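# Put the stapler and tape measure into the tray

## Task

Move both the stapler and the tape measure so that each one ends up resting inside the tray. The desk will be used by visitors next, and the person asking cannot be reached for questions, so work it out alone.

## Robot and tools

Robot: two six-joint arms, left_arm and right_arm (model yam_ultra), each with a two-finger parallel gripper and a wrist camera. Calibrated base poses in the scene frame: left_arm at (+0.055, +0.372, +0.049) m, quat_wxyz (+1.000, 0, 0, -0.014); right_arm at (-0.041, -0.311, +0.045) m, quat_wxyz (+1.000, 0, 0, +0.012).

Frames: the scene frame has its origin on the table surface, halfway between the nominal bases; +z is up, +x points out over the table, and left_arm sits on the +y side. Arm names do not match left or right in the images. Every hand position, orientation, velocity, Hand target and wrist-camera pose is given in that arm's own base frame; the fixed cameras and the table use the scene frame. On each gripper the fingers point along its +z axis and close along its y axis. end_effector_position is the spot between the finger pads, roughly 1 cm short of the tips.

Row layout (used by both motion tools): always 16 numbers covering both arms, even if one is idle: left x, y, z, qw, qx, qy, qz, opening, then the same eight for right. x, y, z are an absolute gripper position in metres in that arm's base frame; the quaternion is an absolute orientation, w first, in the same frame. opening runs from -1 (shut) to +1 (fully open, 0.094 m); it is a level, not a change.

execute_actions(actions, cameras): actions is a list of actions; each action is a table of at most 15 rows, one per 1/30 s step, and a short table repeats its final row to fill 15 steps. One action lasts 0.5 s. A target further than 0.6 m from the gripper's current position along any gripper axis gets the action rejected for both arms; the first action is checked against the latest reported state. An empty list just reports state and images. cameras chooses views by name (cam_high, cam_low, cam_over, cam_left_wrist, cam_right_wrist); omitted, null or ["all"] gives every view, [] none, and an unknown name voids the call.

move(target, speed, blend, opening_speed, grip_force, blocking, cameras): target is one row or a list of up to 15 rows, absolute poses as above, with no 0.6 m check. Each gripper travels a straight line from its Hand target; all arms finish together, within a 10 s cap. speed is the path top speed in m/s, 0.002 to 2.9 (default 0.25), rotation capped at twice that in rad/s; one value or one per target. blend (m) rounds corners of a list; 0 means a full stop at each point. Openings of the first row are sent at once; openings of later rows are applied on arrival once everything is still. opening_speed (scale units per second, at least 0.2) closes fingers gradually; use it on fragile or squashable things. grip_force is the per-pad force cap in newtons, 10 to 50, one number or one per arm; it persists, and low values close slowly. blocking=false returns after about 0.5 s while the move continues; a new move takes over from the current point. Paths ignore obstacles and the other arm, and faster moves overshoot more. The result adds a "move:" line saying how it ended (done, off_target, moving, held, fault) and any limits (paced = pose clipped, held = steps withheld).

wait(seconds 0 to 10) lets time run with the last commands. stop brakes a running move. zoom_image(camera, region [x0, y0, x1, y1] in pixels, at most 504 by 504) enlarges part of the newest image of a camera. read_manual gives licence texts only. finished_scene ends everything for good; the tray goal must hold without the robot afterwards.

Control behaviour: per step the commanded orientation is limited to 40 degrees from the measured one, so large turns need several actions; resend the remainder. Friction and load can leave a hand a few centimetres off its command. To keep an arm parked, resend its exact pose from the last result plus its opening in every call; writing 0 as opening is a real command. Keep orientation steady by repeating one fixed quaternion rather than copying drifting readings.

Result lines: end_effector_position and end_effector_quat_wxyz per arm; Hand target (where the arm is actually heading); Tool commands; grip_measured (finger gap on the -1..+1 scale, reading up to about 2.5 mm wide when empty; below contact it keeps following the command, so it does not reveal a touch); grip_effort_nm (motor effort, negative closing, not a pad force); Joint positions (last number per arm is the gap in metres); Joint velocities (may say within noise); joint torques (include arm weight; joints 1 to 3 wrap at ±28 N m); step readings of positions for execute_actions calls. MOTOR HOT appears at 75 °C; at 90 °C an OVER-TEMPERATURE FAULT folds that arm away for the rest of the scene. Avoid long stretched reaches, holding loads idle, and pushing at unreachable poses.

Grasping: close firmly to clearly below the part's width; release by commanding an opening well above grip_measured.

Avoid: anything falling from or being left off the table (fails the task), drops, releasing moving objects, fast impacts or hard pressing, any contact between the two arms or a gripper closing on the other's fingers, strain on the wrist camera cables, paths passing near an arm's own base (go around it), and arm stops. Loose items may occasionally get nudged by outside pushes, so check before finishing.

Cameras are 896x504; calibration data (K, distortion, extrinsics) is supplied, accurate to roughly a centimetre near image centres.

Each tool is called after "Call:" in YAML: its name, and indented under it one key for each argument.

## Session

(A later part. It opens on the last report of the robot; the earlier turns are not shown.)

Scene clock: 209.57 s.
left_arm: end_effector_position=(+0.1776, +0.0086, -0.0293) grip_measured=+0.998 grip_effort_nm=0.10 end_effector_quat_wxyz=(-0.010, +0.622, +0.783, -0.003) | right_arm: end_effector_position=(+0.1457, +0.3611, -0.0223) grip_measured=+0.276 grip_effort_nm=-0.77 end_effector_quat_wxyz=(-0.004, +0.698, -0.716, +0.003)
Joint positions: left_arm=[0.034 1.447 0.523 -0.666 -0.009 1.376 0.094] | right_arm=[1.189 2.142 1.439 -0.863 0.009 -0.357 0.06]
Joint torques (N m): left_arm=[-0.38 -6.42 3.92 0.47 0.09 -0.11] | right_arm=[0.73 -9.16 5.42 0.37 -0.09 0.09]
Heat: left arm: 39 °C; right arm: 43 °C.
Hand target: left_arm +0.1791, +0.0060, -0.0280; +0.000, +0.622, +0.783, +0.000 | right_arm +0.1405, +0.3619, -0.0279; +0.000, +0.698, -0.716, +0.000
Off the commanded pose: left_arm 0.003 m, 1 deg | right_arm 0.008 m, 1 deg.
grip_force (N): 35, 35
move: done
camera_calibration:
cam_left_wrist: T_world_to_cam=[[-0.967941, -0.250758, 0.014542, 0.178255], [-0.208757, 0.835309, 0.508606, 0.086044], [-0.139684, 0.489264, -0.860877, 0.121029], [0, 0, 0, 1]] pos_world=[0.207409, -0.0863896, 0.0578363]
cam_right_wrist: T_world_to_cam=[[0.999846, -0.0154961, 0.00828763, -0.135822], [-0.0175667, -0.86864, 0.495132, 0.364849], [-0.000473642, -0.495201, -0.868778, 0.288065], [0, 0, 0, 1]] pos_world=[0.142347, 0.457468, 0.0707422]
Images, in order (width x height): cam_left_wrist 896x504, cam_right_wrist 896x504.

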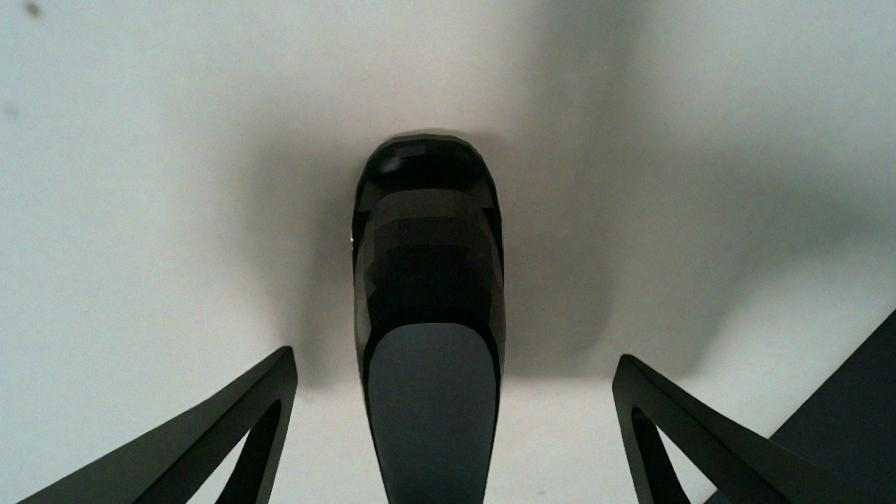

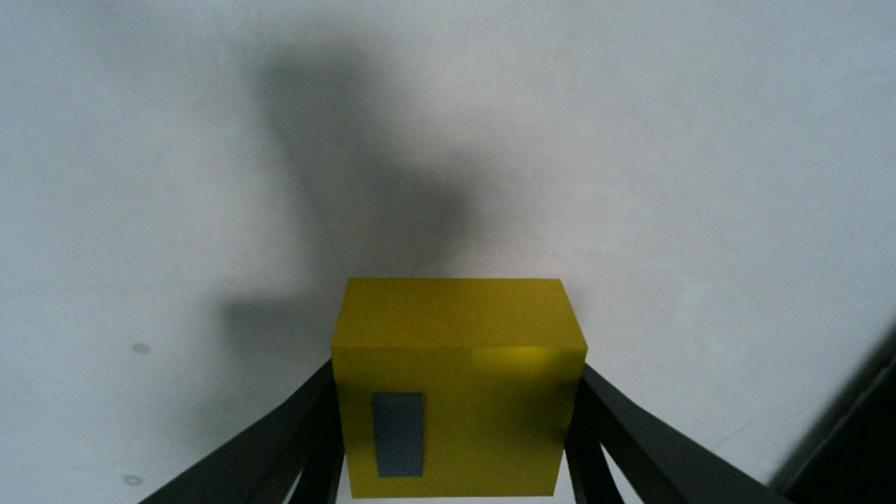

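Call:
move:
  target:
    - [0.185, 0.0075, -0.027, 0, 0.6217, 0.7833, 0, -0.5, 0.1405, 0.362, -0.028, 0, -0.698, 0.716, 0, 0.12]
    - [0.184, 0.0075, 0.05, 0, 0.6217, 0.7833, 0, -0.5, 0.1455, 0.361, 0.05, 0, -0.698, 0.716, 0, 0.12]
  speed: [0.1, 0.12]
  opening_speed: 0.5

Scene clock: 220.23 s.
left_arm: end_effector_position=(+0.1804, +0.0087, +0.0420) grip_measured=-0.453 grip_effort_nm=-0.75 end_effector_quat_wxyz=(-0.012, +0.622, +0.783, -0.004) | right_arm: end_effector_position=(+0.1423, +0.3526, +0.0327) grip_measured=+0.276 grip_effort_nm=-0.77 end_effector_quat_wxyz=(+0.020, +0.698, -0.716, +0.014)
Joint positions: left_arm=[0.034 1.292 0.729 -1.031 -0.009 1.376 0.026] | right_arm=[1.189 2.082 1.577 -1.114 0.009 -0.357 0.06]
Joint torques (N m): left_arm=[0.21 -5.89 6.97 0.18 0.11 -0.04] | right_arm=[-0.27 -12.36 9.14 0.03 -0.09 -0.04]
Heat: left arm: 39 °C; right arm: 42 °C.
Hand target: left_arm +0.1840, +0.0075, +0.0498; +0.000, +0.622, +0.783, +0.000 | right_arm +0.1454, +0.3606, +0.0500; +0.000, +0.698, -0.716, +0.000
Off the commanded pose: left_arm 0.009 m, 1 deg | right_arm 0.020 m, 3 deg.
grip_force (N): 35, 35
move: off_target (right_arm)
camera_calibration:
cam_left_wrist: T_world_to_cam=[[-0.967876, -0.250761, 0.0183119, 0.179742], [-0.206797, 0.835376, 0.509296, 0.0498984], [-0.143009, 0.489148, -0.860397, 0.183335], [0, 0, 0, 1]] pos_world=[0.210505, -0.0862897, 0.129037]
cam_right_wrist: T_world_to_cam=[[0.999823, -0.0155071, -0.0106607, -0.13243], [-0.00734802, -0.843254, 0.537466, 0.318448], [-0.0173242, -0.537292, -0.843218, 0.347966], [0, 0, 0, 1]] pos_world=[0.140775, 0.453439, 0.120845]

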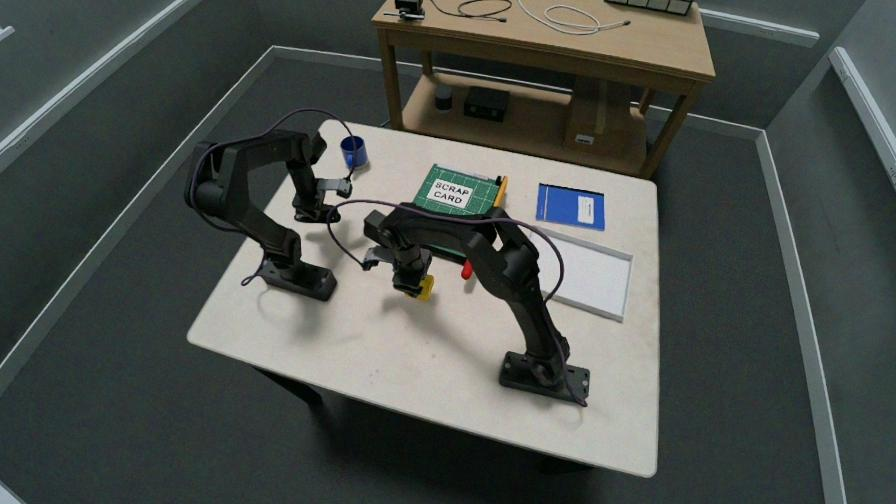

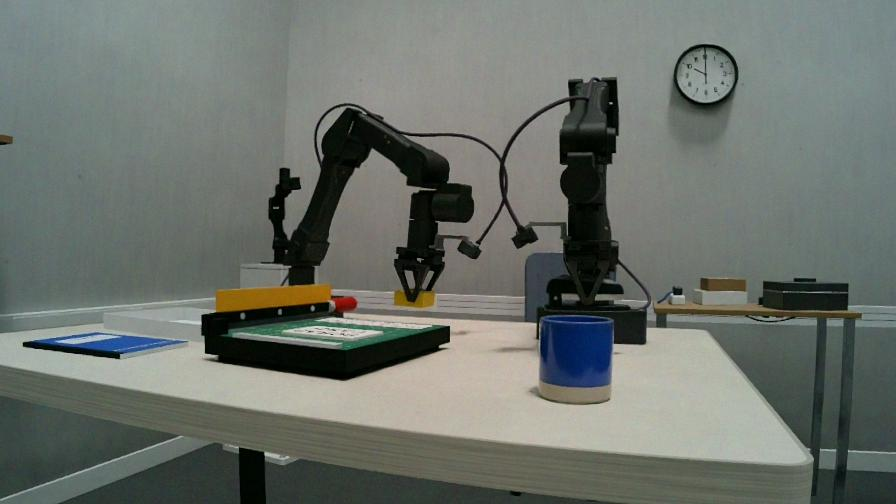

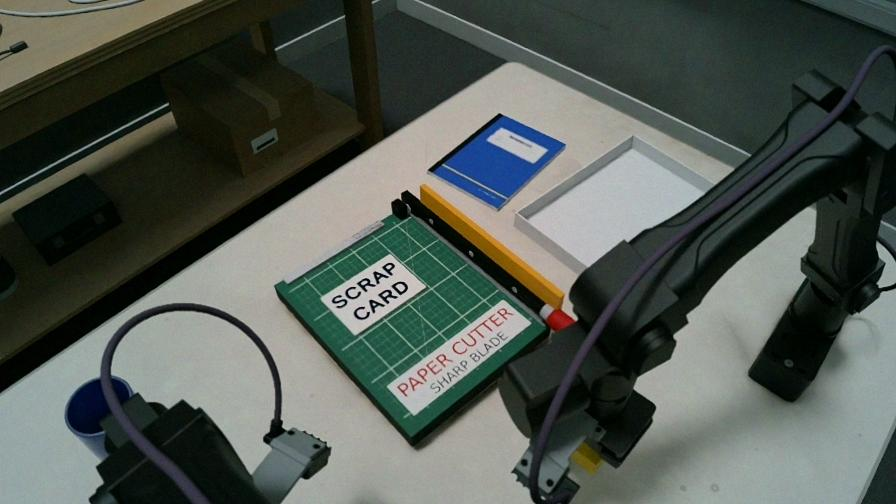

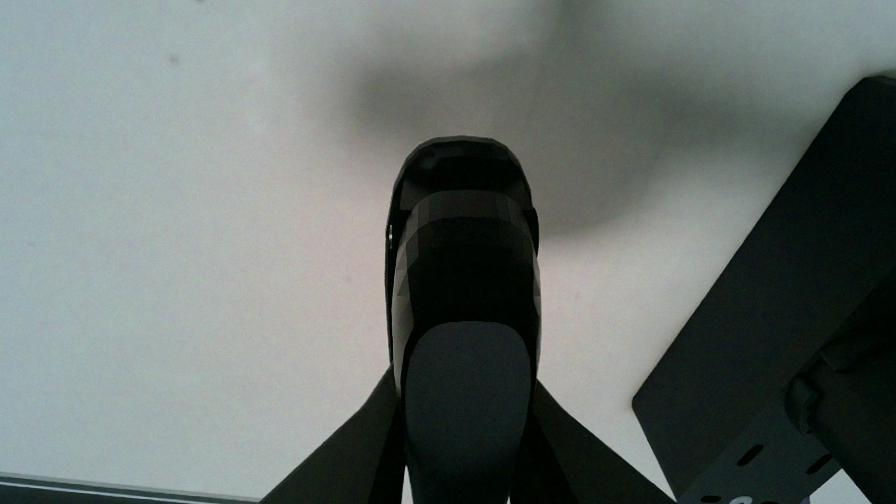

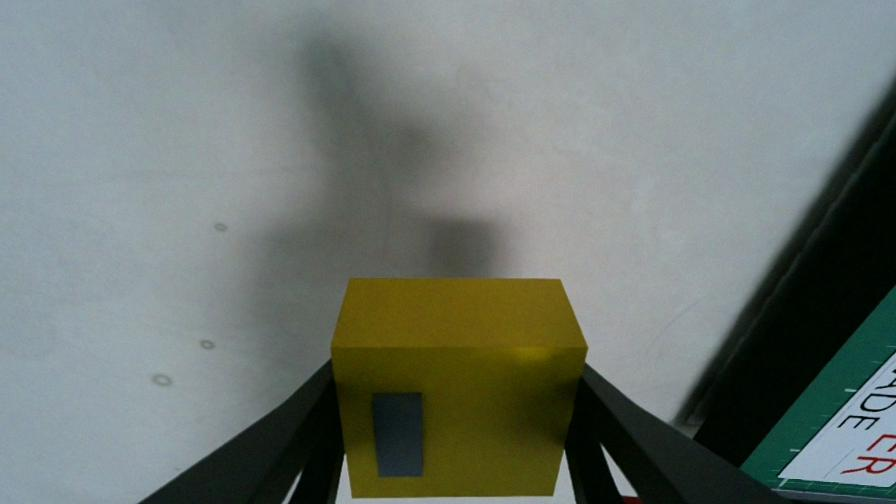

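Call:
move:
  target:
    - [0.184,0.0075,0.050,0,0.6217,0.7833,0,-0.5,0.1455,0.35,0.125,0,-0.698,0.716,0,0.12]
    - [0.184,0.0075,0.050,0,0.6217,0.7833,0,-0.5,0.25,0.20,0.135,0,-0.3827,0.9239,0,0.12]
    - [0.184,0.0075,0.050,0,0.6217,0.7833,0,-0.5,0.3376,0.0355,0.09,0,0.0567,0.9984,0,0.12]
  blend: [0.02,0.04,0]
  speed: 0.2
  grip_force: 35
  cameras: ["cam_high","cam_right_wrist"]

Scene clock: 236.50 s.
left_arm: end_effector_position=(+0.1803, +0.0087, +0.0420) grip_measured=-0.453 grip_effort_nm=-0.75 end_effector_quat_wxyz=(-0.012, +0.622, +0.783, -0.004) | right_arm: end_effector_position=(+0.3284, +0.0346, +0.0861) grip_measured=+0.276 grip_effort_nm=-0.77 end_effector_quat_wxyz=(-0.013, +0.049, +0.999, -0.006)
Joint positions: left_arm=[0.034 1.292 0.729 -1.031 -0.009 1.376 0.026] | right_arm=[0.106 1.831 1.444 -1.211 0.007 0.204 0.06]
Joint torques (N m): left_arm=[0.18 -6.02 7.04 0.21 0.09 -0.02] | right_arm=[-0.32 -7.53 8.9 0.26 -0.08 0.11]
Heat: left arm: 39 °C; right arm: 42 °C.
Hand target: left_arm +0.1840, +0.0075, +0.0498; +0.000, +0.622, +0.783, +0.000 | right_arm +0.3374, +0.0355, +0.0902; +0.000, +0.057, +0.998, +0.000
Off the commanded pose: left_arm 0.009 m, 1 deg | right_arm 0.010 m, 2 deg.
grip_force (N): 35, 35
move: done
camera_calibration:
cam_right_wrist: T_world_to_cam=[[-0.0885247, -0.996018, 0.0105918, 0.06667], [-0.850942, 0.0811492, 0.518954, 0.269505], [-0.517747, 0.0369272, -0.854737, 0.370877], [0, 0, 0, 1]] pos_world=[0.427255, 0.030839, 0.176436]
Images, in order (width x height): cam_high 896x504, cam_right_wrist 896x504.

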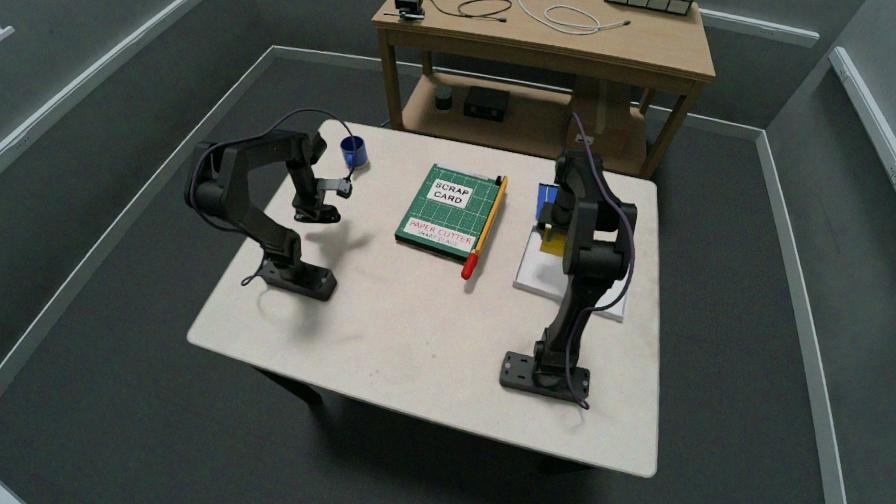

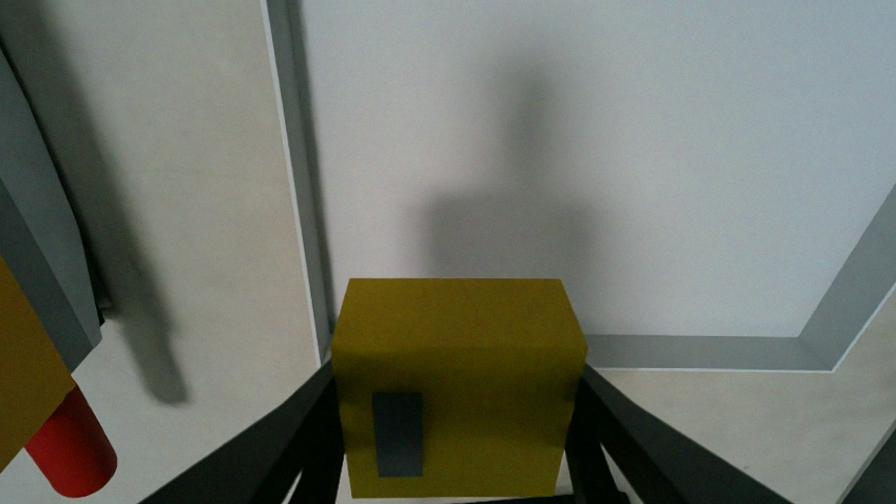

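Call:
move:
  target:
    - [0.184,0.0075,0.050,0,0.6217,0.7833,0,-0.5,0.3376,0.0355,0.0,0,0.0567,0.9984,0,0.12]
    - [0.184,0.0075,0.050,0,0.6217,0.7833,0,-0.5,0.3376,0.0355,-0.019,0,0.0567,0.9984,0,0.12]
  blend: [0.005,0]
  speed: [0.15,0.05]
  cameras: ["cam_right_wrist"]

Scene clock: 242.93 s.
left_arm: end_effector_position=(+0.1803, +0.0087, +0.0420) grip_measured=-0.453 grip_effort_nm=-0.75 end_effector_quat_wxyz=(-0.012, +0.622, +0.783, -0.004) | right_arm: end_effector_position=(+0.3376, +0.0356, -0.0154) grip_measured=+0.275 grip_effort_nm=-0.77 end_effector_quat_wxyz=(+0.000, +0.049, +0.999, -0.004)
Joint positions: left_arm=[0.034 1.292 0.729 -1.031 -0.009 1.376 0.026] | right_arm=[0.106 1.967 1.199 -0.804 0.007 0.205 0.06]
Joint torques (N m): left_arm=[0.18 -5.94 6.97 0.21 0.1 -0.05] | right_arm=[-0.28 -7.98 5.33 0.36 -0.08 0.1]
Heat: left arm: 40 °C; right arm: 43 °C.
Hand target: left_arm +0.1840, +0.0075, +0.0498; +0.000, +0.622, +0.783, +0.000 | right_arm +0.3375, +0.0355, -0.0189; +0.000, +0.057, +0.998, +0.000
Off the commanded pose: left_arm 0.009 m, 1 deg | right_arm 0.004 m, 1 deg.
grip_force (N): 35, 35
move: done
camera_calibration:
cam_right_wrist: T_world_to_cam=[[-0.0895375, -0.99597, 0.00527126, 0.0698505], [-0.864722, 0.0803623, 0.49578, 0.334238], [-0.494206, 0.0398328, -0.868432, 0.280529], [0, 0, 0, 1]] pos_world=[0.433916, 0.0315346, 0.077544]
Images, in order (width x height): cam_right_wrist 896x504.

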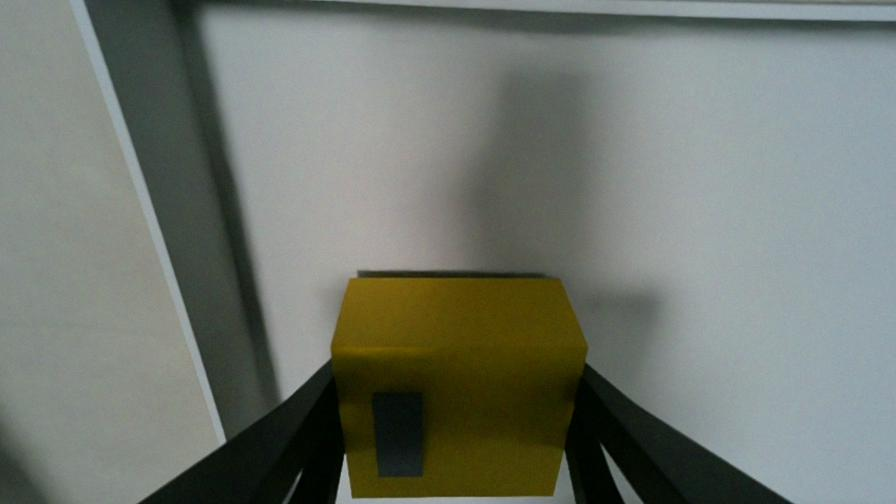

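Call:
move:
  target: [0.184,0.0075,0.050,0,0.6217,0.7833,0,-0.5,0.3376,0.0355,-0.027,0,0.0567,0.9984,0,0.12]
  speed: 0.05
  cameras: ["cam_right_wrist"]

Scene clock: 247.27 s.
left_arm: end_effector_position=(+0.1803, +0.0087, +0.0420) grip_measured=-0.453 grip_effort_nm=-0.75 end_effector_quat_wxyz=(-0.012, +0.622, +0.783, -0.004) | right_arm: end_effector_position=(+0.3374, +0.0356, -0.0211) grip_measured=+0.275 grip_effort_nm=-0.77 end_effector_quat_wxyz=(+0.000, +0.050, +0.999, -0.004)
Joint positions: left_arm=[0.034 1.292 0.729 -1.031 -0.009 1.376 0.026] | right_arm=[0.106 1.978 1.189 -0.784 0.007 0.205 0.06]
Joint torques (N m): left_arm=[0.21 -5.91 6.99 0.2 0.11 -0.03] | right_arm=[-0.29 -7.62 4.93 0.45 -0.07 0.1]
Heat: left arm: 40 °C; right arm: 42 °C.
Hand target: left_arm +0.1840, +0.0075, +0.0498; +0.000, +0.622, +0.783, +0.000 | right_arm +0.3375, +0.0355, -0.0268; +0.000, +0.057, +0.998, +0.000
Off the commanded pose: left_arm 0.009 m, 1 deg | right_arm 0.006 m, 1 deg.
grip_force (N): 35, 35
move: done
camera_calibration:
cam_right_wrist: T_world_to_cam=[[-0.0898179, -0.995945, 0.00504843, 0.0700082], [-0.864297, 0.0804621, 0.496504, 0.336739], [-0.494897, 0.0402316, -0.86802, 0.275788], [0, 0, 0, 1]] pos_world=[0.433818, 0.0315341, 0.0718441]
Images, in order (width x height): cam_right_wrist 896x504.

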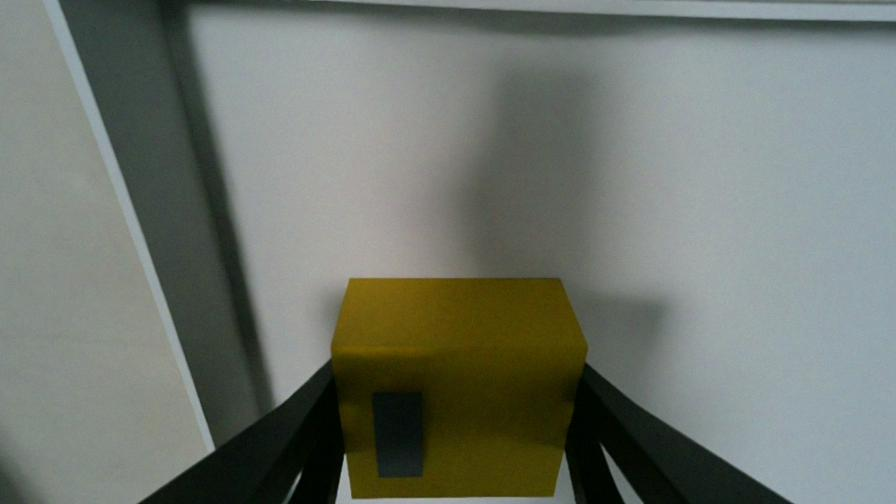

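Call:
move:
  target: [0.184,0.0075,0.050,0,0.6217,0.7833,0,-0.5,0.3376,0.0355,-0.032,0,0.0567,0.9984,0,0.12]
  speed: 0.05
  cameras: ["cam_right_wrist"]

Scene clock: 250.33 s.
left_arm: end_effector_position=(+0.1803, +0.0087, +0.0420) grip_measured=-0.453 grip_effort_nm=-0.75 end_effector_quat_wxyz=(-0.012, +0.622, +0.783, -0.004) | right_arm: end_effector_position=(+0.3375, +0.0356, -0.0214) grip_measured=+0.275 grip_effort_nm=-0.77 end_effector_quat_wxyz=(+0.000, +0.050, +0.999, -0.003)
Joint positions: left_arm=[0.034 1.292 0.729 -1.031 -0.009 1.376 0.026] | right_arm=[0.106 1.978 1.188 -0.781 0.007 0.205 0.06]
Joint torques (N m): left_arm=[0.12 -6 6.98 0.2 0.1 -0.05] | right_arm=[-0.31 -6.83 4.34 0.62 -0.07 0.09]
Heat: left arm: 40 °C; right arm: 42 °C.
Hand target: left_arm +0.1840, +0.0075, +0.0498; +0.000, +0.622, +0.783, +0.000 | right_arm +0.3374, +0.0355, -0.0316; +0.000, +0.057, +0.998, +0.000
Off the commanded pose: left_arm 0.009 m, 1 deg | right_arm 0.011 m, 1 deg.
grip_force (N): 35, 35
move: off_target (right_arm)
camera_calibration:
cam_right_wrist: T_world_to_cam=[[-0.0898792, -0.995941, 0.00486144, 0.0700398], [-0.864871, 0.0804694, 0.495502, 0.337071], [-0.493882, 0.0403308, -0.868593, 0.275163], [0, 0, 0, 1]] pos_world=[0.433716, 0.031534, 0.0716444]
Images, in order (width x height): cam_right_wrist 896x504.

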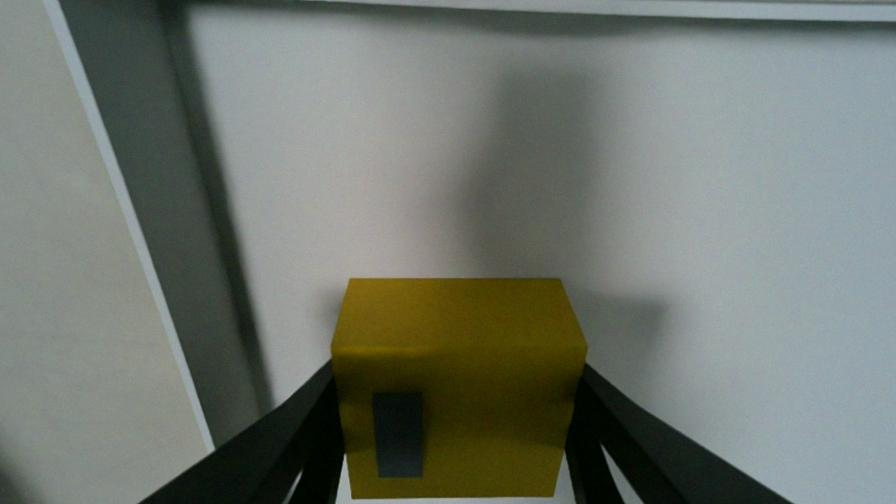

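Call:
move:
  target:
    - [0.184,0.0075,0.050,0,0.6217,0.7833,0,-0.5,0.3376,0.0355,-0.028,0,0.0567,0.9984,0,0.65]
    - [0.184,0.0075,0.080,0,0.6217,0.7833,0,-0.5,0.3376,0.0355,0.03,0,0.0567,0.9984,0,0.65]
    - [0.17,-0.17,0.12,0,0.6428,0.766,0,-0.5,0.30,0.03,0.13,0,0.0567,0.9984,0,0.65]
    - [0.0546,-0.3407,0.06,0,0.6978,0.7163,0,-0.5,0.30,0.03,0.13,0,0.0567,0.9984,0,0.65]
  blend: [0,0.02,0.04,0]
  speed: [0.1,0.12,0.25,0.25]
  opening_speed: 0.8
  cameras: ["cam_over","cam_left_wrist","cam_right_wrist"]

Scene clock: 258.43 s.
left_arm: end_effector_position=(+0.0523, -0.3340, +0.0595) grip_measured=-0.453 grip_effort_nm=-0.75 end_effector_quat_wxyz=(-0.003, +0.702, +0.712, +0.003) | right_arm: end_effector_position=(+0.2937, +0.0310, +0.1164) grip_measured=+0.648 grip_effort_nm=0.08 end_effector_quat_wxyz=(-0.022, +0.050, +0.999, -0.007)
Joint positions: left_arm=[-1.419 1.862 1.376 -1.094 -0.001 0.139 0.026] | right_arm=[0.106 1.704 1.41 -1.323 0.007 0.205 0.077]
Joint torques (N m): left_arm=[0.35 -9.55 7.57 0.43 0.04 -0.11] | right_arm=[-0.73 -8.85 9.48 0.05 -0.07 0.04]
Heat: left arm: 40 °C; right arm: 42 °C.
Hand target: left_arm +0.0545, -0.3406, +0.0600; +0.000, +0.698, +0.716, +0.000 | right_arm +0.2997, +0.0300, +0.1299; +0.000, +0.056, +0.998, +0.000
Off the commanded pose: left_arm 0.007 m, 1 deg | right_arm 0.015 m, 3 deg.
grip_force (N): 35, 35
move: off_target (right_arm)
camera_calibration:
cam_left_wrist: T_world_to_cam=[[-0.999248, -0.0387169, -0.00203401, 0.0431796], [-0.0344358, 0.862208, 0.505383, 0.300908], [-0.0178131, 0.505073, -0.862893, 0.34665], [0, 0, 0, 1]] pos_world=[0.0596841, -0.432858, 0.147136]
cam_right_wrist: T_world_to_cam=[[-0.0894718, -0.995895, 0.0136891, 0.0595815], [-0.841664, 0.0829501, 0.533593, 0.220021], [-0.532538, 0.0362199, -0.84563, 0.382256], [0, 0, 0, 1]] pos_world=[0.394081, 0.0272409, 0.20503]
Images, in order (width x height): cam_over 896x504, cam_left_wrist 896x504, cam_right_wrist 896x504.

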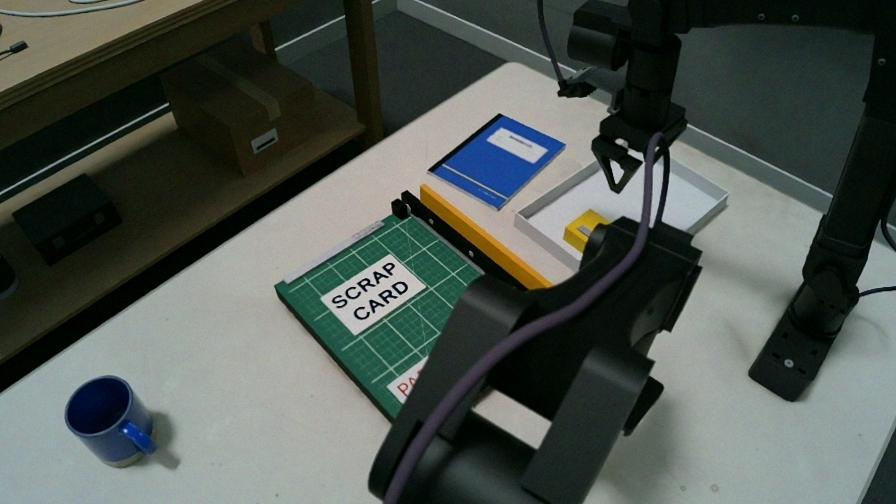

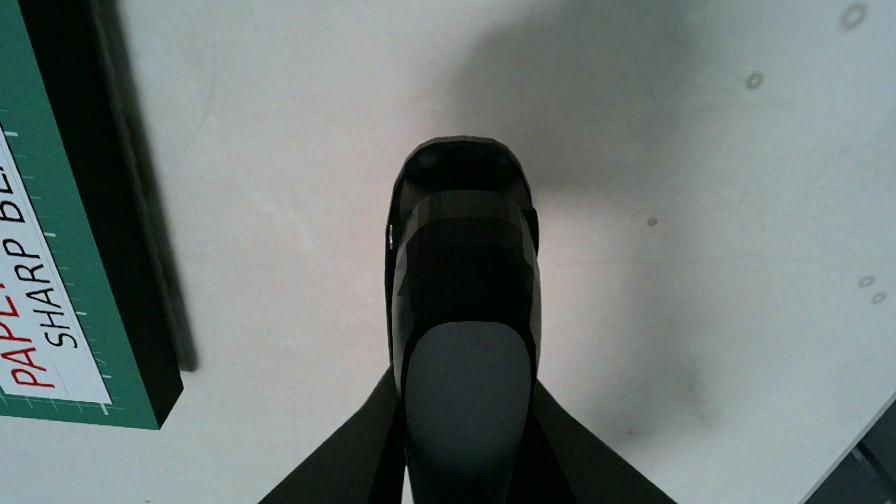

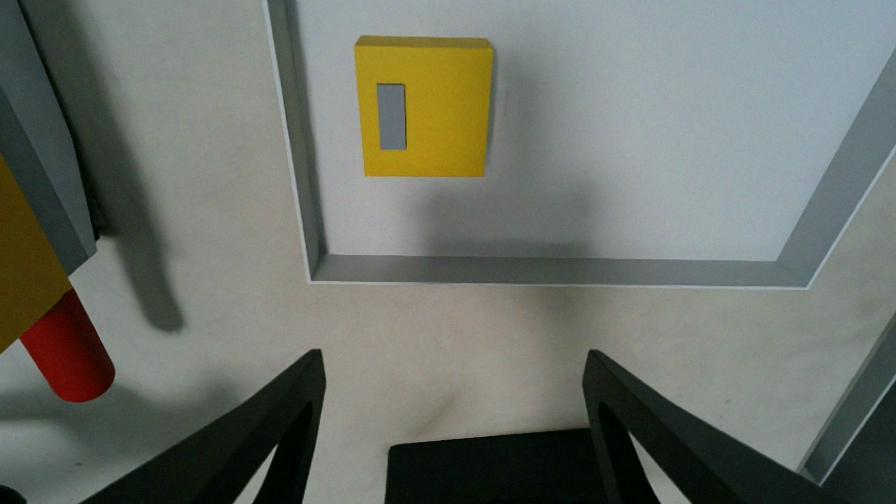

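Call:
move:
  target:
    - [0.0546,-0.3407,-0.01,0,0.6978,0.7163,0,-0.5,0.30,0.03,0.13,0,0.0567,0.9984,0,0.65]
    - [0.0546,-0.3407,-0.029,0,0.6978,0.7163,0,-0.5,0.30,0.03,0.13,0,0.0567,0.9984,0,0.65]
  blend: [0.005,0]
  speed: [0.12,0.05]
  cameras: ["cam_left_wrist"]

Call:
move:
  target: [0.0546,-0.3407,-0.035,0,0.6978,0.7163,0,-0.5,0.30,0.03,0.13,0,0.0567,0.9984,0,0.65]
  speed: 0.05
  cameras: ["cam_left_wrist"]

Scene clock: 266.17 s.
left_arm: end_effector_position=(+0.0535, -0.3417, -0.0206) grip_measured=-0.453 grip_effort_nm=-0.75 end_effector_quat_wxyz=(+0.004, +0.702, +0.712, -0.003) | right_arm: end_effector_position=(+0.2937, +0.0310, +0.1164) grip_measured=+0.648 grip_effort_nm=0.08 end_effector_quat_wxyz=(-0.022, +0.050, +0.999, -0.007)
Joint positions: left_arm=[-1.419 1.989 1.208 -0.78 -0.001 0.138 0.026] | right_arm=[0.106 1.704 1.41 -1.323 0.007 0.205 0.077]
Joint torques (N m): left_arm=[0.34 -9.65 4.53 0.59 0.02 -0.1] | right_arm=[-0.75 -8.85 9.48 0.04 -0.07 0.03]
Heat: left arm: 39 °C; right arm: 43 °C.
Hand target: left_arm +0.0545, -0.3406, -0.0288; +0.000, +0.698, +0.716, +0.000 | right_arm +0.2997, +0.0300, +0.1299; +0.000, +0.056, +0.998, +0.000
Off the commanded pose: left_arm 0.009 m, 1 deg | right_arm 0.015 m, 3 deg.
grip_force (N): 35, 35
move: off_target (right_arm)
camera_calibration:
cam_left_wrist: T_world_to_cam=[[-0.99921, -0.0395097, -0.00417254, 0.0435874], [-0.0365035, 0.871545, 0.488955, 0.351042], [-0.0156819, 0.488721, -0.872299, 0.275509], [0, 0, 0, 1]] pos_world=[0.0606877, -0.438874, 0.0688644]
Images, in order (width x height): cam_left_wrist 896x504.

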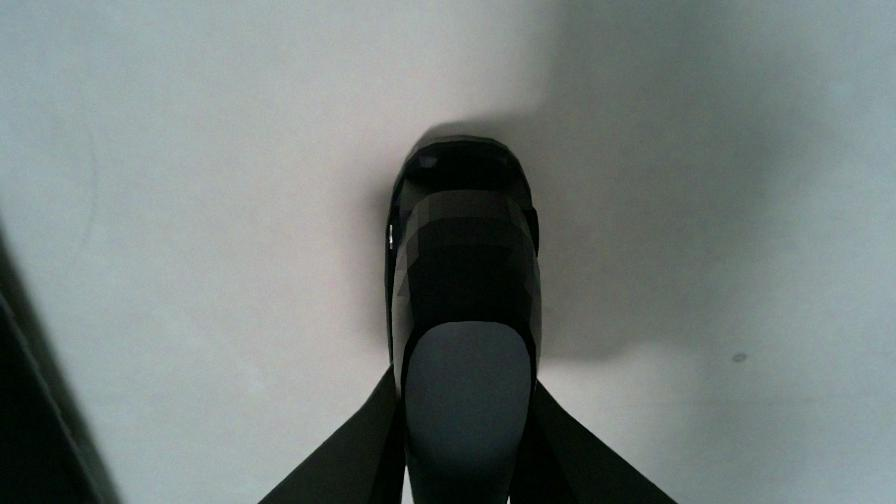

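Scene clock: 266.87 s.
left_arm: end_effector_position=(+0.0535, -0.3416, -0.0253) grip_measured=-0.453 grip_effort_nm=-0.75 end_effector_quat_wxyz=(+0.004, +0.702, +0.712, -0.003) | right_arm: end_effector_position=(+0.2937, +0.0310, +0.1164) grip_measured=+0.648 grip_effort_nm=0.08 end_effector_quat_wxyz=(-0.022, +0.050, +0.999, -0.007)
Joint positions: left_arm=[-1.419 1.998 1.2 -0.762 -0.001 0.137 0.026] | right_arm=[0.106 1.704 1.41 -1.323 0.007 0.205 0.077]
Joint torques (N m): left_arm=[0.32 -9.44 4.41 0.64 0.04 -0.12] | right_arm=[-0.73 -8.85 9.48 0.05 -0.07 0.03]
Heat: left arm: 39 °C; right arm: 43 °C.
Hand target: left_arm +0.0545, -0.3403, -0.0348; +0.000, +0.698, +0.716, +0.000 | right_arm +0.2997, +0.0300, +0.1299; +0.000, +0.056, +0.998, +0.000
Off the commanded pose: left_arm 0.010 m, 1 deg | right_arm 0.015 m, 3 deg.
grip_force (N): 35, 35
move: off_target (right_arm)
camera_calibration:
cam_left_wrist: T_world_to_cam=[[-0.999196, -0.0398688, -0.00414996, 0.0434124], [-0.0368055, 0.871528, 0.488963, 0.353263], [-0.0158775, 0.488722, -0.872295, 0.271373], [0, 0, 0, 1]] pos_world=[0.0606883, -0.438774, 0.0641644]
Images, in order (width x height): cam_left_wrist 896x504.

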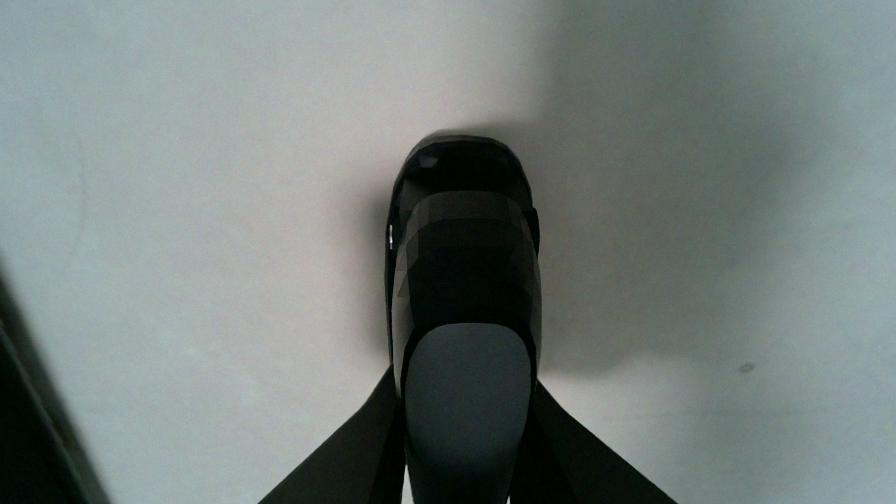

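Call:
move:
  target: [0.0546,-0.3407,-0.040,0,0.6978,0.7163,0,-0.5,0.30,0.03,0.13,0,0.0567,0.9984,0,0.65]
  speed: 0.05
  cameras: ["cam_left_wrist"]

Scene clock: 268.73 s.
left_arm: end_effector_position=(+0.0535, -0.3417, -0.0256) grip_measured=-0.453 grip_effort_nm=-0.75 end_effector_quat_wxyz=(+0.005, +0.702, +0.712, -0.003) | right_arm: end_effector_position=(+0.2937, +0.0310, +0.1164) grip_measured=+0.648 grip_effort_nm=0.08 end_effector_quat_wxyz=(-0.022, +0.050, +0.999, -0.007)
Joint positions: left_arm=[-1.419 1.998 1.199 -0.76 -0.001 0.137 0.026] | right_arm=[0.106 1.704 1.41 -1.323 0.007 0.205 0.077]
Joint torques (N m): left_arm=[0.35 -8.64 3.96 0.81 0.01 -0.09] | right_arm=[-0.73 -8.85 9.48 0.05 -0.06 0.04]
Heat: left arm: 39 °C; right arm: 43 °C.
Hand target: left_arm +0.0544, -0.3401, -0.0395; +0.000, +0.698, +0.716, +0.000 | right_arm +0.2997, +0.0300, +0.1299; +0.000, +0.056, +0.998, +0.000
Off the commanded pose: left_arm 0.014 m, 1 deg | right_arm 0.015 m, 3 deg.
grip_force (N): 35, 35
move: off_target (left_arm, right_arm)
camera_calibration:
cam_left_wrist: T_world_to_cam=[[-0.999196, -0.0398633, -0.00432845, 0.0434255], [-0.0369056, 0.872072, 0.487984, 0.353669], [-0.0156779, 0.487751, -0.872842, 0.270797], [0, 0, 0, 1]] pos_world=[0.0606884, -0.438775, 0.0639661]
Images, in order (width x height): cam_left_wrist 896x504.

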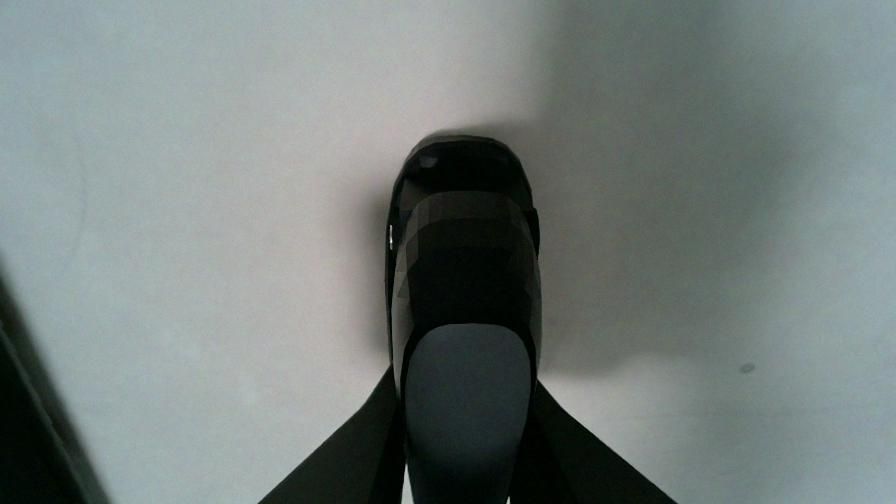

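Call:
move:
  target:
    - [0.0546,-0.3407,-0.033,0,0.6978,0.7163,0,0.4,0.30,0.03,0.13,0,0.0567,0.9984,0,0.9]
    - [0.0546,-0.3407,0.085,0,0.6978,0.7163,0,0.4,0.30,0.03,0.13,0,0.0567,0.9984,0,0.9]
    - [0.17,-0.17,0.13,0,0.6428,0.766,0,0.4,0.30,0.03,0.13,0,0.0567,0.9984,0,0.9]
    - [0.20,0.0,0.15,0,0.6428,0.766,0,0.4,0.25,0.20,0.13,0,-0.3827,0.9239,0,0.9]
    - [0.20,0.0,0.15,0,0.6428,0.766,0,0.4,0.1455,0.358,0.10,0,-0.698,0.716,0,0.9]
  blend: [0,0.02,0.04,0.04,0]
  speed: [0.1,0.12,0.25,0.3,0.3]
  opening_speed: 1.0
  cameras: ["cam_over","cam_right_wrist"]

Scene clock: 280.13 s.
left_arm: end_effector_position=(+0.1998, +0.0001, +0.1437) grip_measured=+0.398 grip_effort_nm=0.10 end_effector_quat_wxyz=(-0.006, +0.640, +0.768, -0.002) | right_arm: end_effector_position=(+0.1435, +0.3510, +0.0962) grip_measured=+0.898 grip_effort_nm=0.08 end_effector_quat_wxyz=(+0.007, +0.694, -0.720, +0.006)
Joint positions: left_arm=[-0.01 1.309 1.15 -1.425 -0.006 1.38 0.066] | right_arm=[1.183 2.008 1.724 -1.304 0.006 -0.352 0.089]
Joint torques (N m): left_arm=[0.43 -5.27 7.27 0.25 0.04 0.08] | right_arm=[-0.12 -8.53 9.72 0.15 -0.05 -0.11]
Heat: left arm: 39 °C; right arm: 44 °C.
Hand target: left_arm +0.2000, +0.0000, +0.1499; +0.000, +0.643, +0.766, +0.000 | right_arm +0.1454, +0.3578, +0.1000; +0.000, +0.698, -0.716, +0.000
Off the commanded pose: left_arm 0.006 m, 1 deg | right_arm 0.008 m, 1 deg.
grip_force (N): 35, 35
move: done
camera_calibration:
cam_right_wrist: T_world_to_cam=[[0.999654, -0.0261393, -0.00276487, -0.129859], [-0.0210391, -0.858756, 0.511952, 0.292697], [-0.0157564, -0.511717, -0.859009, 0.393071], [0, 0, 0, 1]] pos_world=[0.142165, 0.449102, 0.187446]
Images, in order (width x height): cam_over 896x504, cam_right_wrist 896x504.

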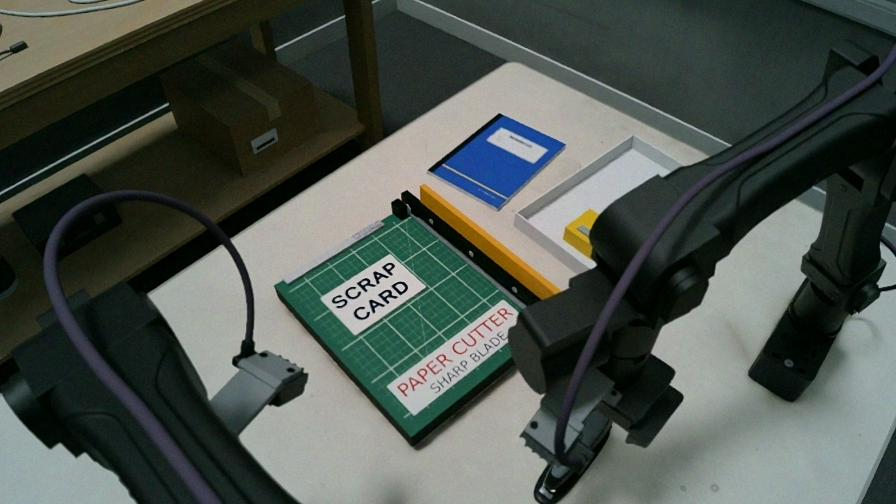

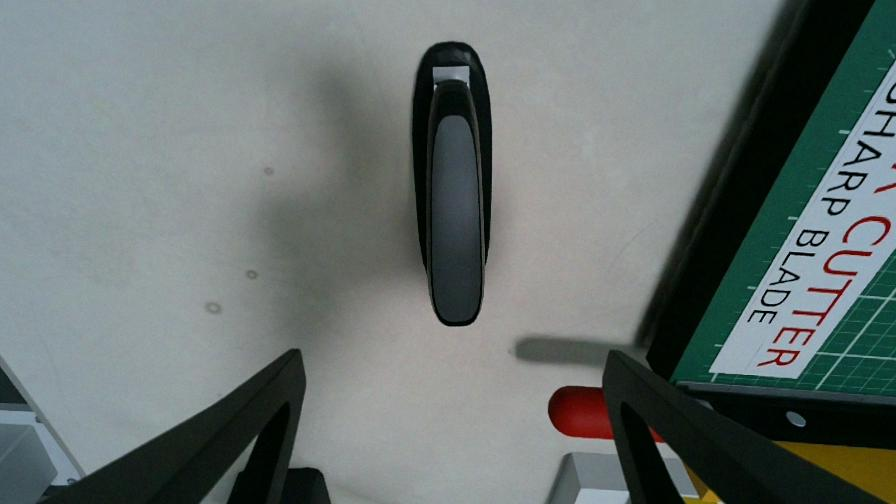

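Call:
move:
  target: [0.20,0.0,0.15,0,0.6428,0.766,0,0.4,0.1445,0.360,-0.028,0,-0.698,0.716,0,0.3]
  speed: 0.12
  opening_speed: 0.8
  cameras: ["cam_right_wrist"]

Scene clock: 287.77 s.
left_arm: end_effector_position=(+0.1998, +0.0001, +0.1437) grip_measured=+0.398 grip_effort_nm=0.10 end_effector_quat_wxyz=(-0.006, +0.640, +0.768, -0.002) | right_arm: end_effector_position=(+0.1468, +0.3591, -0.0237) grip_measured=+0.302 grip_effort_nm=-0.12 end_effector_quat_wxyz=(-0.001, +0.695, -0.719, +0.003)
Joint positions: left_arm=[-0.01 1.309 1.15 -1.425 -0.006 1.38 0.066] | right_arm=[1.183 2.143 1.435 -0.863 0.006 -0.353 0.061]
Joint torques (N m): left_arm=[0.43 -5.19 7.2 0.26 0.07 0.07] | right_arm=[0.31 -9.36 5.56 0.32 -0.05 -0.07]
Heat: left arm: 39 °C; right arm: 43 °C.
Hand target: left_arm +0.2000, +0.0000, +0.1499; +0.000, +0.643, +0.766, +0.000 | right_arm +0.1445, +0.3599, -0.0279; +0.000, +0.698, -0.716, +0.000
Off the commanded pose: left_arm 0.006 m, 1 deg | right_arm 0.005 m, 1 deg.
grip_force (N): 35, 35
move: done
camera_calibration:
cam_right_wrist: T_world_to_cam=[[0.999662, -0.0257732, 0.0033403, -0.133293], [-0.024012, -0.866799, 0.498079, 0.364071], [-0.00994168, -0.497991, -0.867125, 0.288235], [0, 0, 0, 1]] pos_world=[0.144856, 0.455679, 0.0690449]
Images, in order (width x height): cam_right_wrist 896x504.

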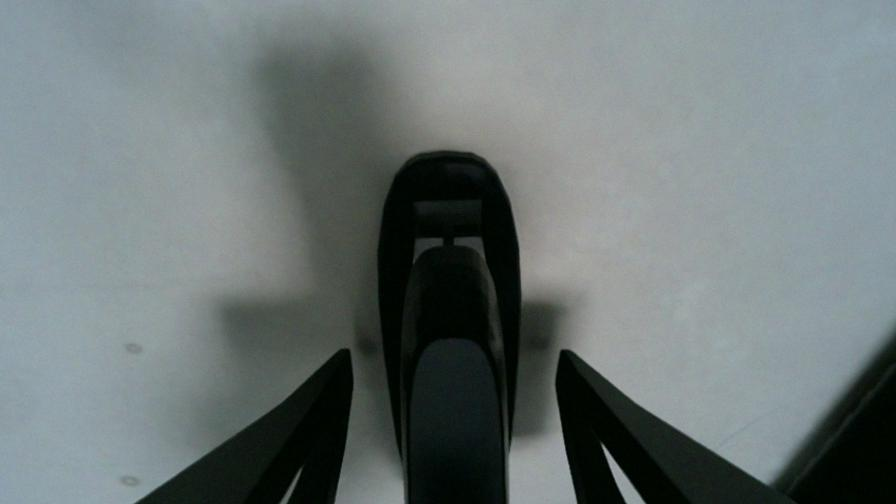

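Call:
move:
  target:
    - [0.20,0.0,0.15,0,0.6428,0.766,0,0.4,0.1445,0.360,-0.028,0,-0.698,0.716,0,-0.5]
    - [0.20,0.0,0.15,0,0.6428,0.766,0,0.4,0.1445,0.360,0.03,0,-0.698,0.716,0,-0.5]
  speed: 0.08
  opening_speed: 0.6
  cameras: ["cam_over","cam_right_wrist"]

Scene clock: 293.03 s.
left_arm: end_effector_position=(+0.1998, +0.0001, +0.1437) grip_measured=+0.398 grip_effort_nm=0.09 end_effector_quat_wxyz=(-0.006, +0.640, +0.768, -0.002) | right_arm: end_effector_position=(+0.1422, +0.3491, +0.0103) grip_measured=-0.451 grip_effort_nm=-0.77 end_effector_quat_wxyz=(+0.024, +0.696, -0.718, +0.013)
Joint positions: left_arm=[-0.01 1.309 1.15 -1.425 -0.006 1.38 0.066] | right_arm=[1.183 2.101 1.513 -1.037 0.004 -0.357 0.026]
Joint torques (N m): left_arm=[0.4 -5.3 7.2 0.25 0.07 0.07] | right_arm=[0.27 -12.86 9.2 -0.02 -0.03 -0.03]
Heat: left arm: 39 °C; right arm: 43 °C.
Hand target: left_arm +0.2000, +0.0000, +0.1499; +0.000, +0.643, +0.766, +0.000 | right_arm +0.1444, +0.3595, +0.0298; +0.000, +0.698, -0.716, +0.000
Off the commanded pose: left_arm 0.006 m, 1 deg | right_arm 0.023 m, 3 deg.
grip_force (N): 35, 35
move: off_target (right_arm)
camera_calibration:
cam_right_wrist: T_world_to_cam=[[0.999603, -0.0219998, -0.0176226, -0.130196], [-0.00899273, -0.841413, 0.540317, 0.327089], [-0.0267147, -0.539944, -0.841277, 0.329469], [0, 0, 0, 1]] pos_world=[0.141887, 0.450247, 0.0981483]
Images, in order (width x height): cam_over 896x504, cam_right_wrist 896x504.

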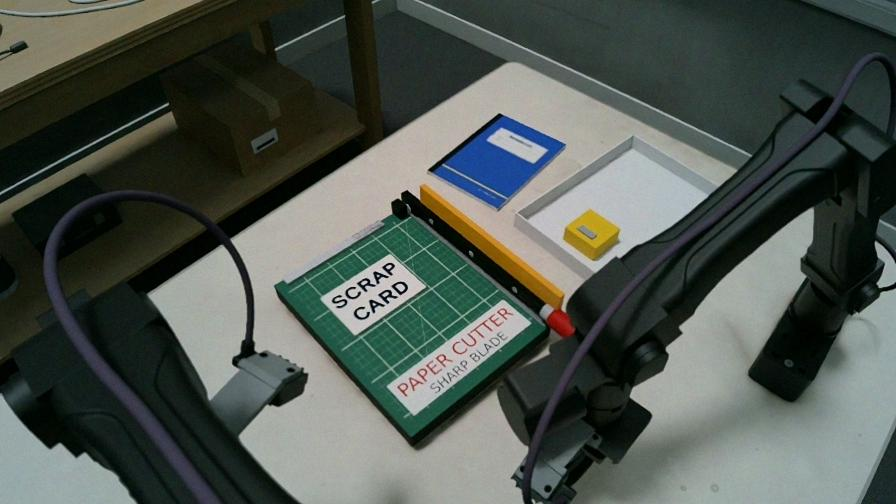

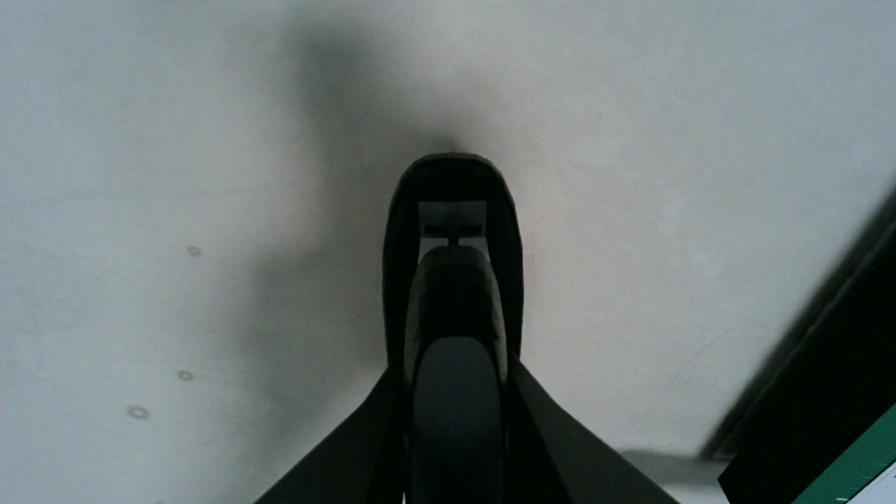

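Call:
move:
  target:
    - [0.20,0.0,0.15,0,0.6428,0.766,0,0.4,0.1455,0.345,0.135,0,-0.698,0.716,0,-0.5]
    - [0.20,0.0,0.15,0,0.6428,0.766,0,0.4,0.25,0.19,0.15,0,-0.3827,0.9239,0,-0.5]
    - [0.20,0.0,0.15,0,0.6428,0.766,0,0.4,0.325,-0.1085,0.09,0,0.0567,0.9984,0,-0.5]
  blend: [0.02,0.04,0]
  speed: 0.22
  cameras: ["cam_right_wrist"]

Scene clock: 300.57 s.
left_arm: end_effector_position=(+0.1998, +0.0001, +0.1437) grip_measured=+0.398 grip_effort_nm=0.10 end_effector_quat_wxyz=(-0.006, +0.640, +0.768, -0.002) | right_arm: end_effector_position=(+0.3144, -0.1052, +0.0826) grip_measured=-0.451 grip_effort_nm=-0.77 end_effector_quat_wxyz=(-0.017, +0.055, +0.998, +0.003)
Joint positions: left_arm=[-0.01 1.309 1.15 -1.425 -0.006 1.38 0.066] | right_arm=[-0.324 1.844 1.445 -1.206 0.003 -0.214 0.026]
Joint torques (N m): left_arm=[0.47 -5.33 7.24 0.24 0.06 0.06] | right_arm=[0.03 -7.72 10.17 0.15 -0.02 0.02]
Heat: left arm: 39 °C; right arm: 43 °C.
Hand target: left_arm +0.2000, +0.0000, +0.1499; +0.000, +0.643, +0.766, +0.000 | right_arm +0.3247, -0.1084, +0.0901; +0.000, +0.057, +0.998, +0.000
Off the commanded pose: left_arm 0.006 m, 1 deg | right_arm 0.013 m, 2 deg.
grip_force (N): 35, 35
move: off_target (right_arm)
camera_calibration:
cam_right_wrist: T_world_to_cam=[[-0.100964, -0.994871, -0.00617383, -0.0682876], [-0.84661, 0.0826556, 0.525755, 0.268945], [-0.522549, 0.0583095, -0.850613, 0.369105], [0, 0, 0, 1]] pos_world=[0.413672, -0.111689, 0.172145]
Images, in order (width x height): cam_right_wrist 896x504.

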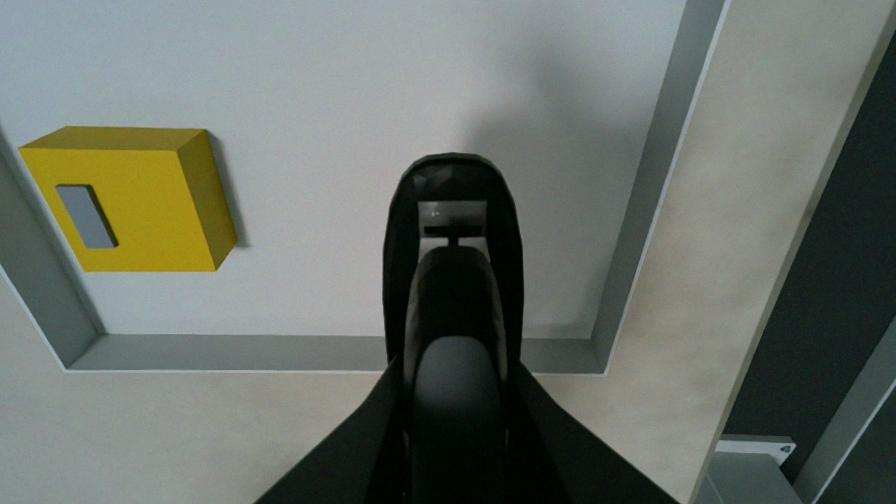

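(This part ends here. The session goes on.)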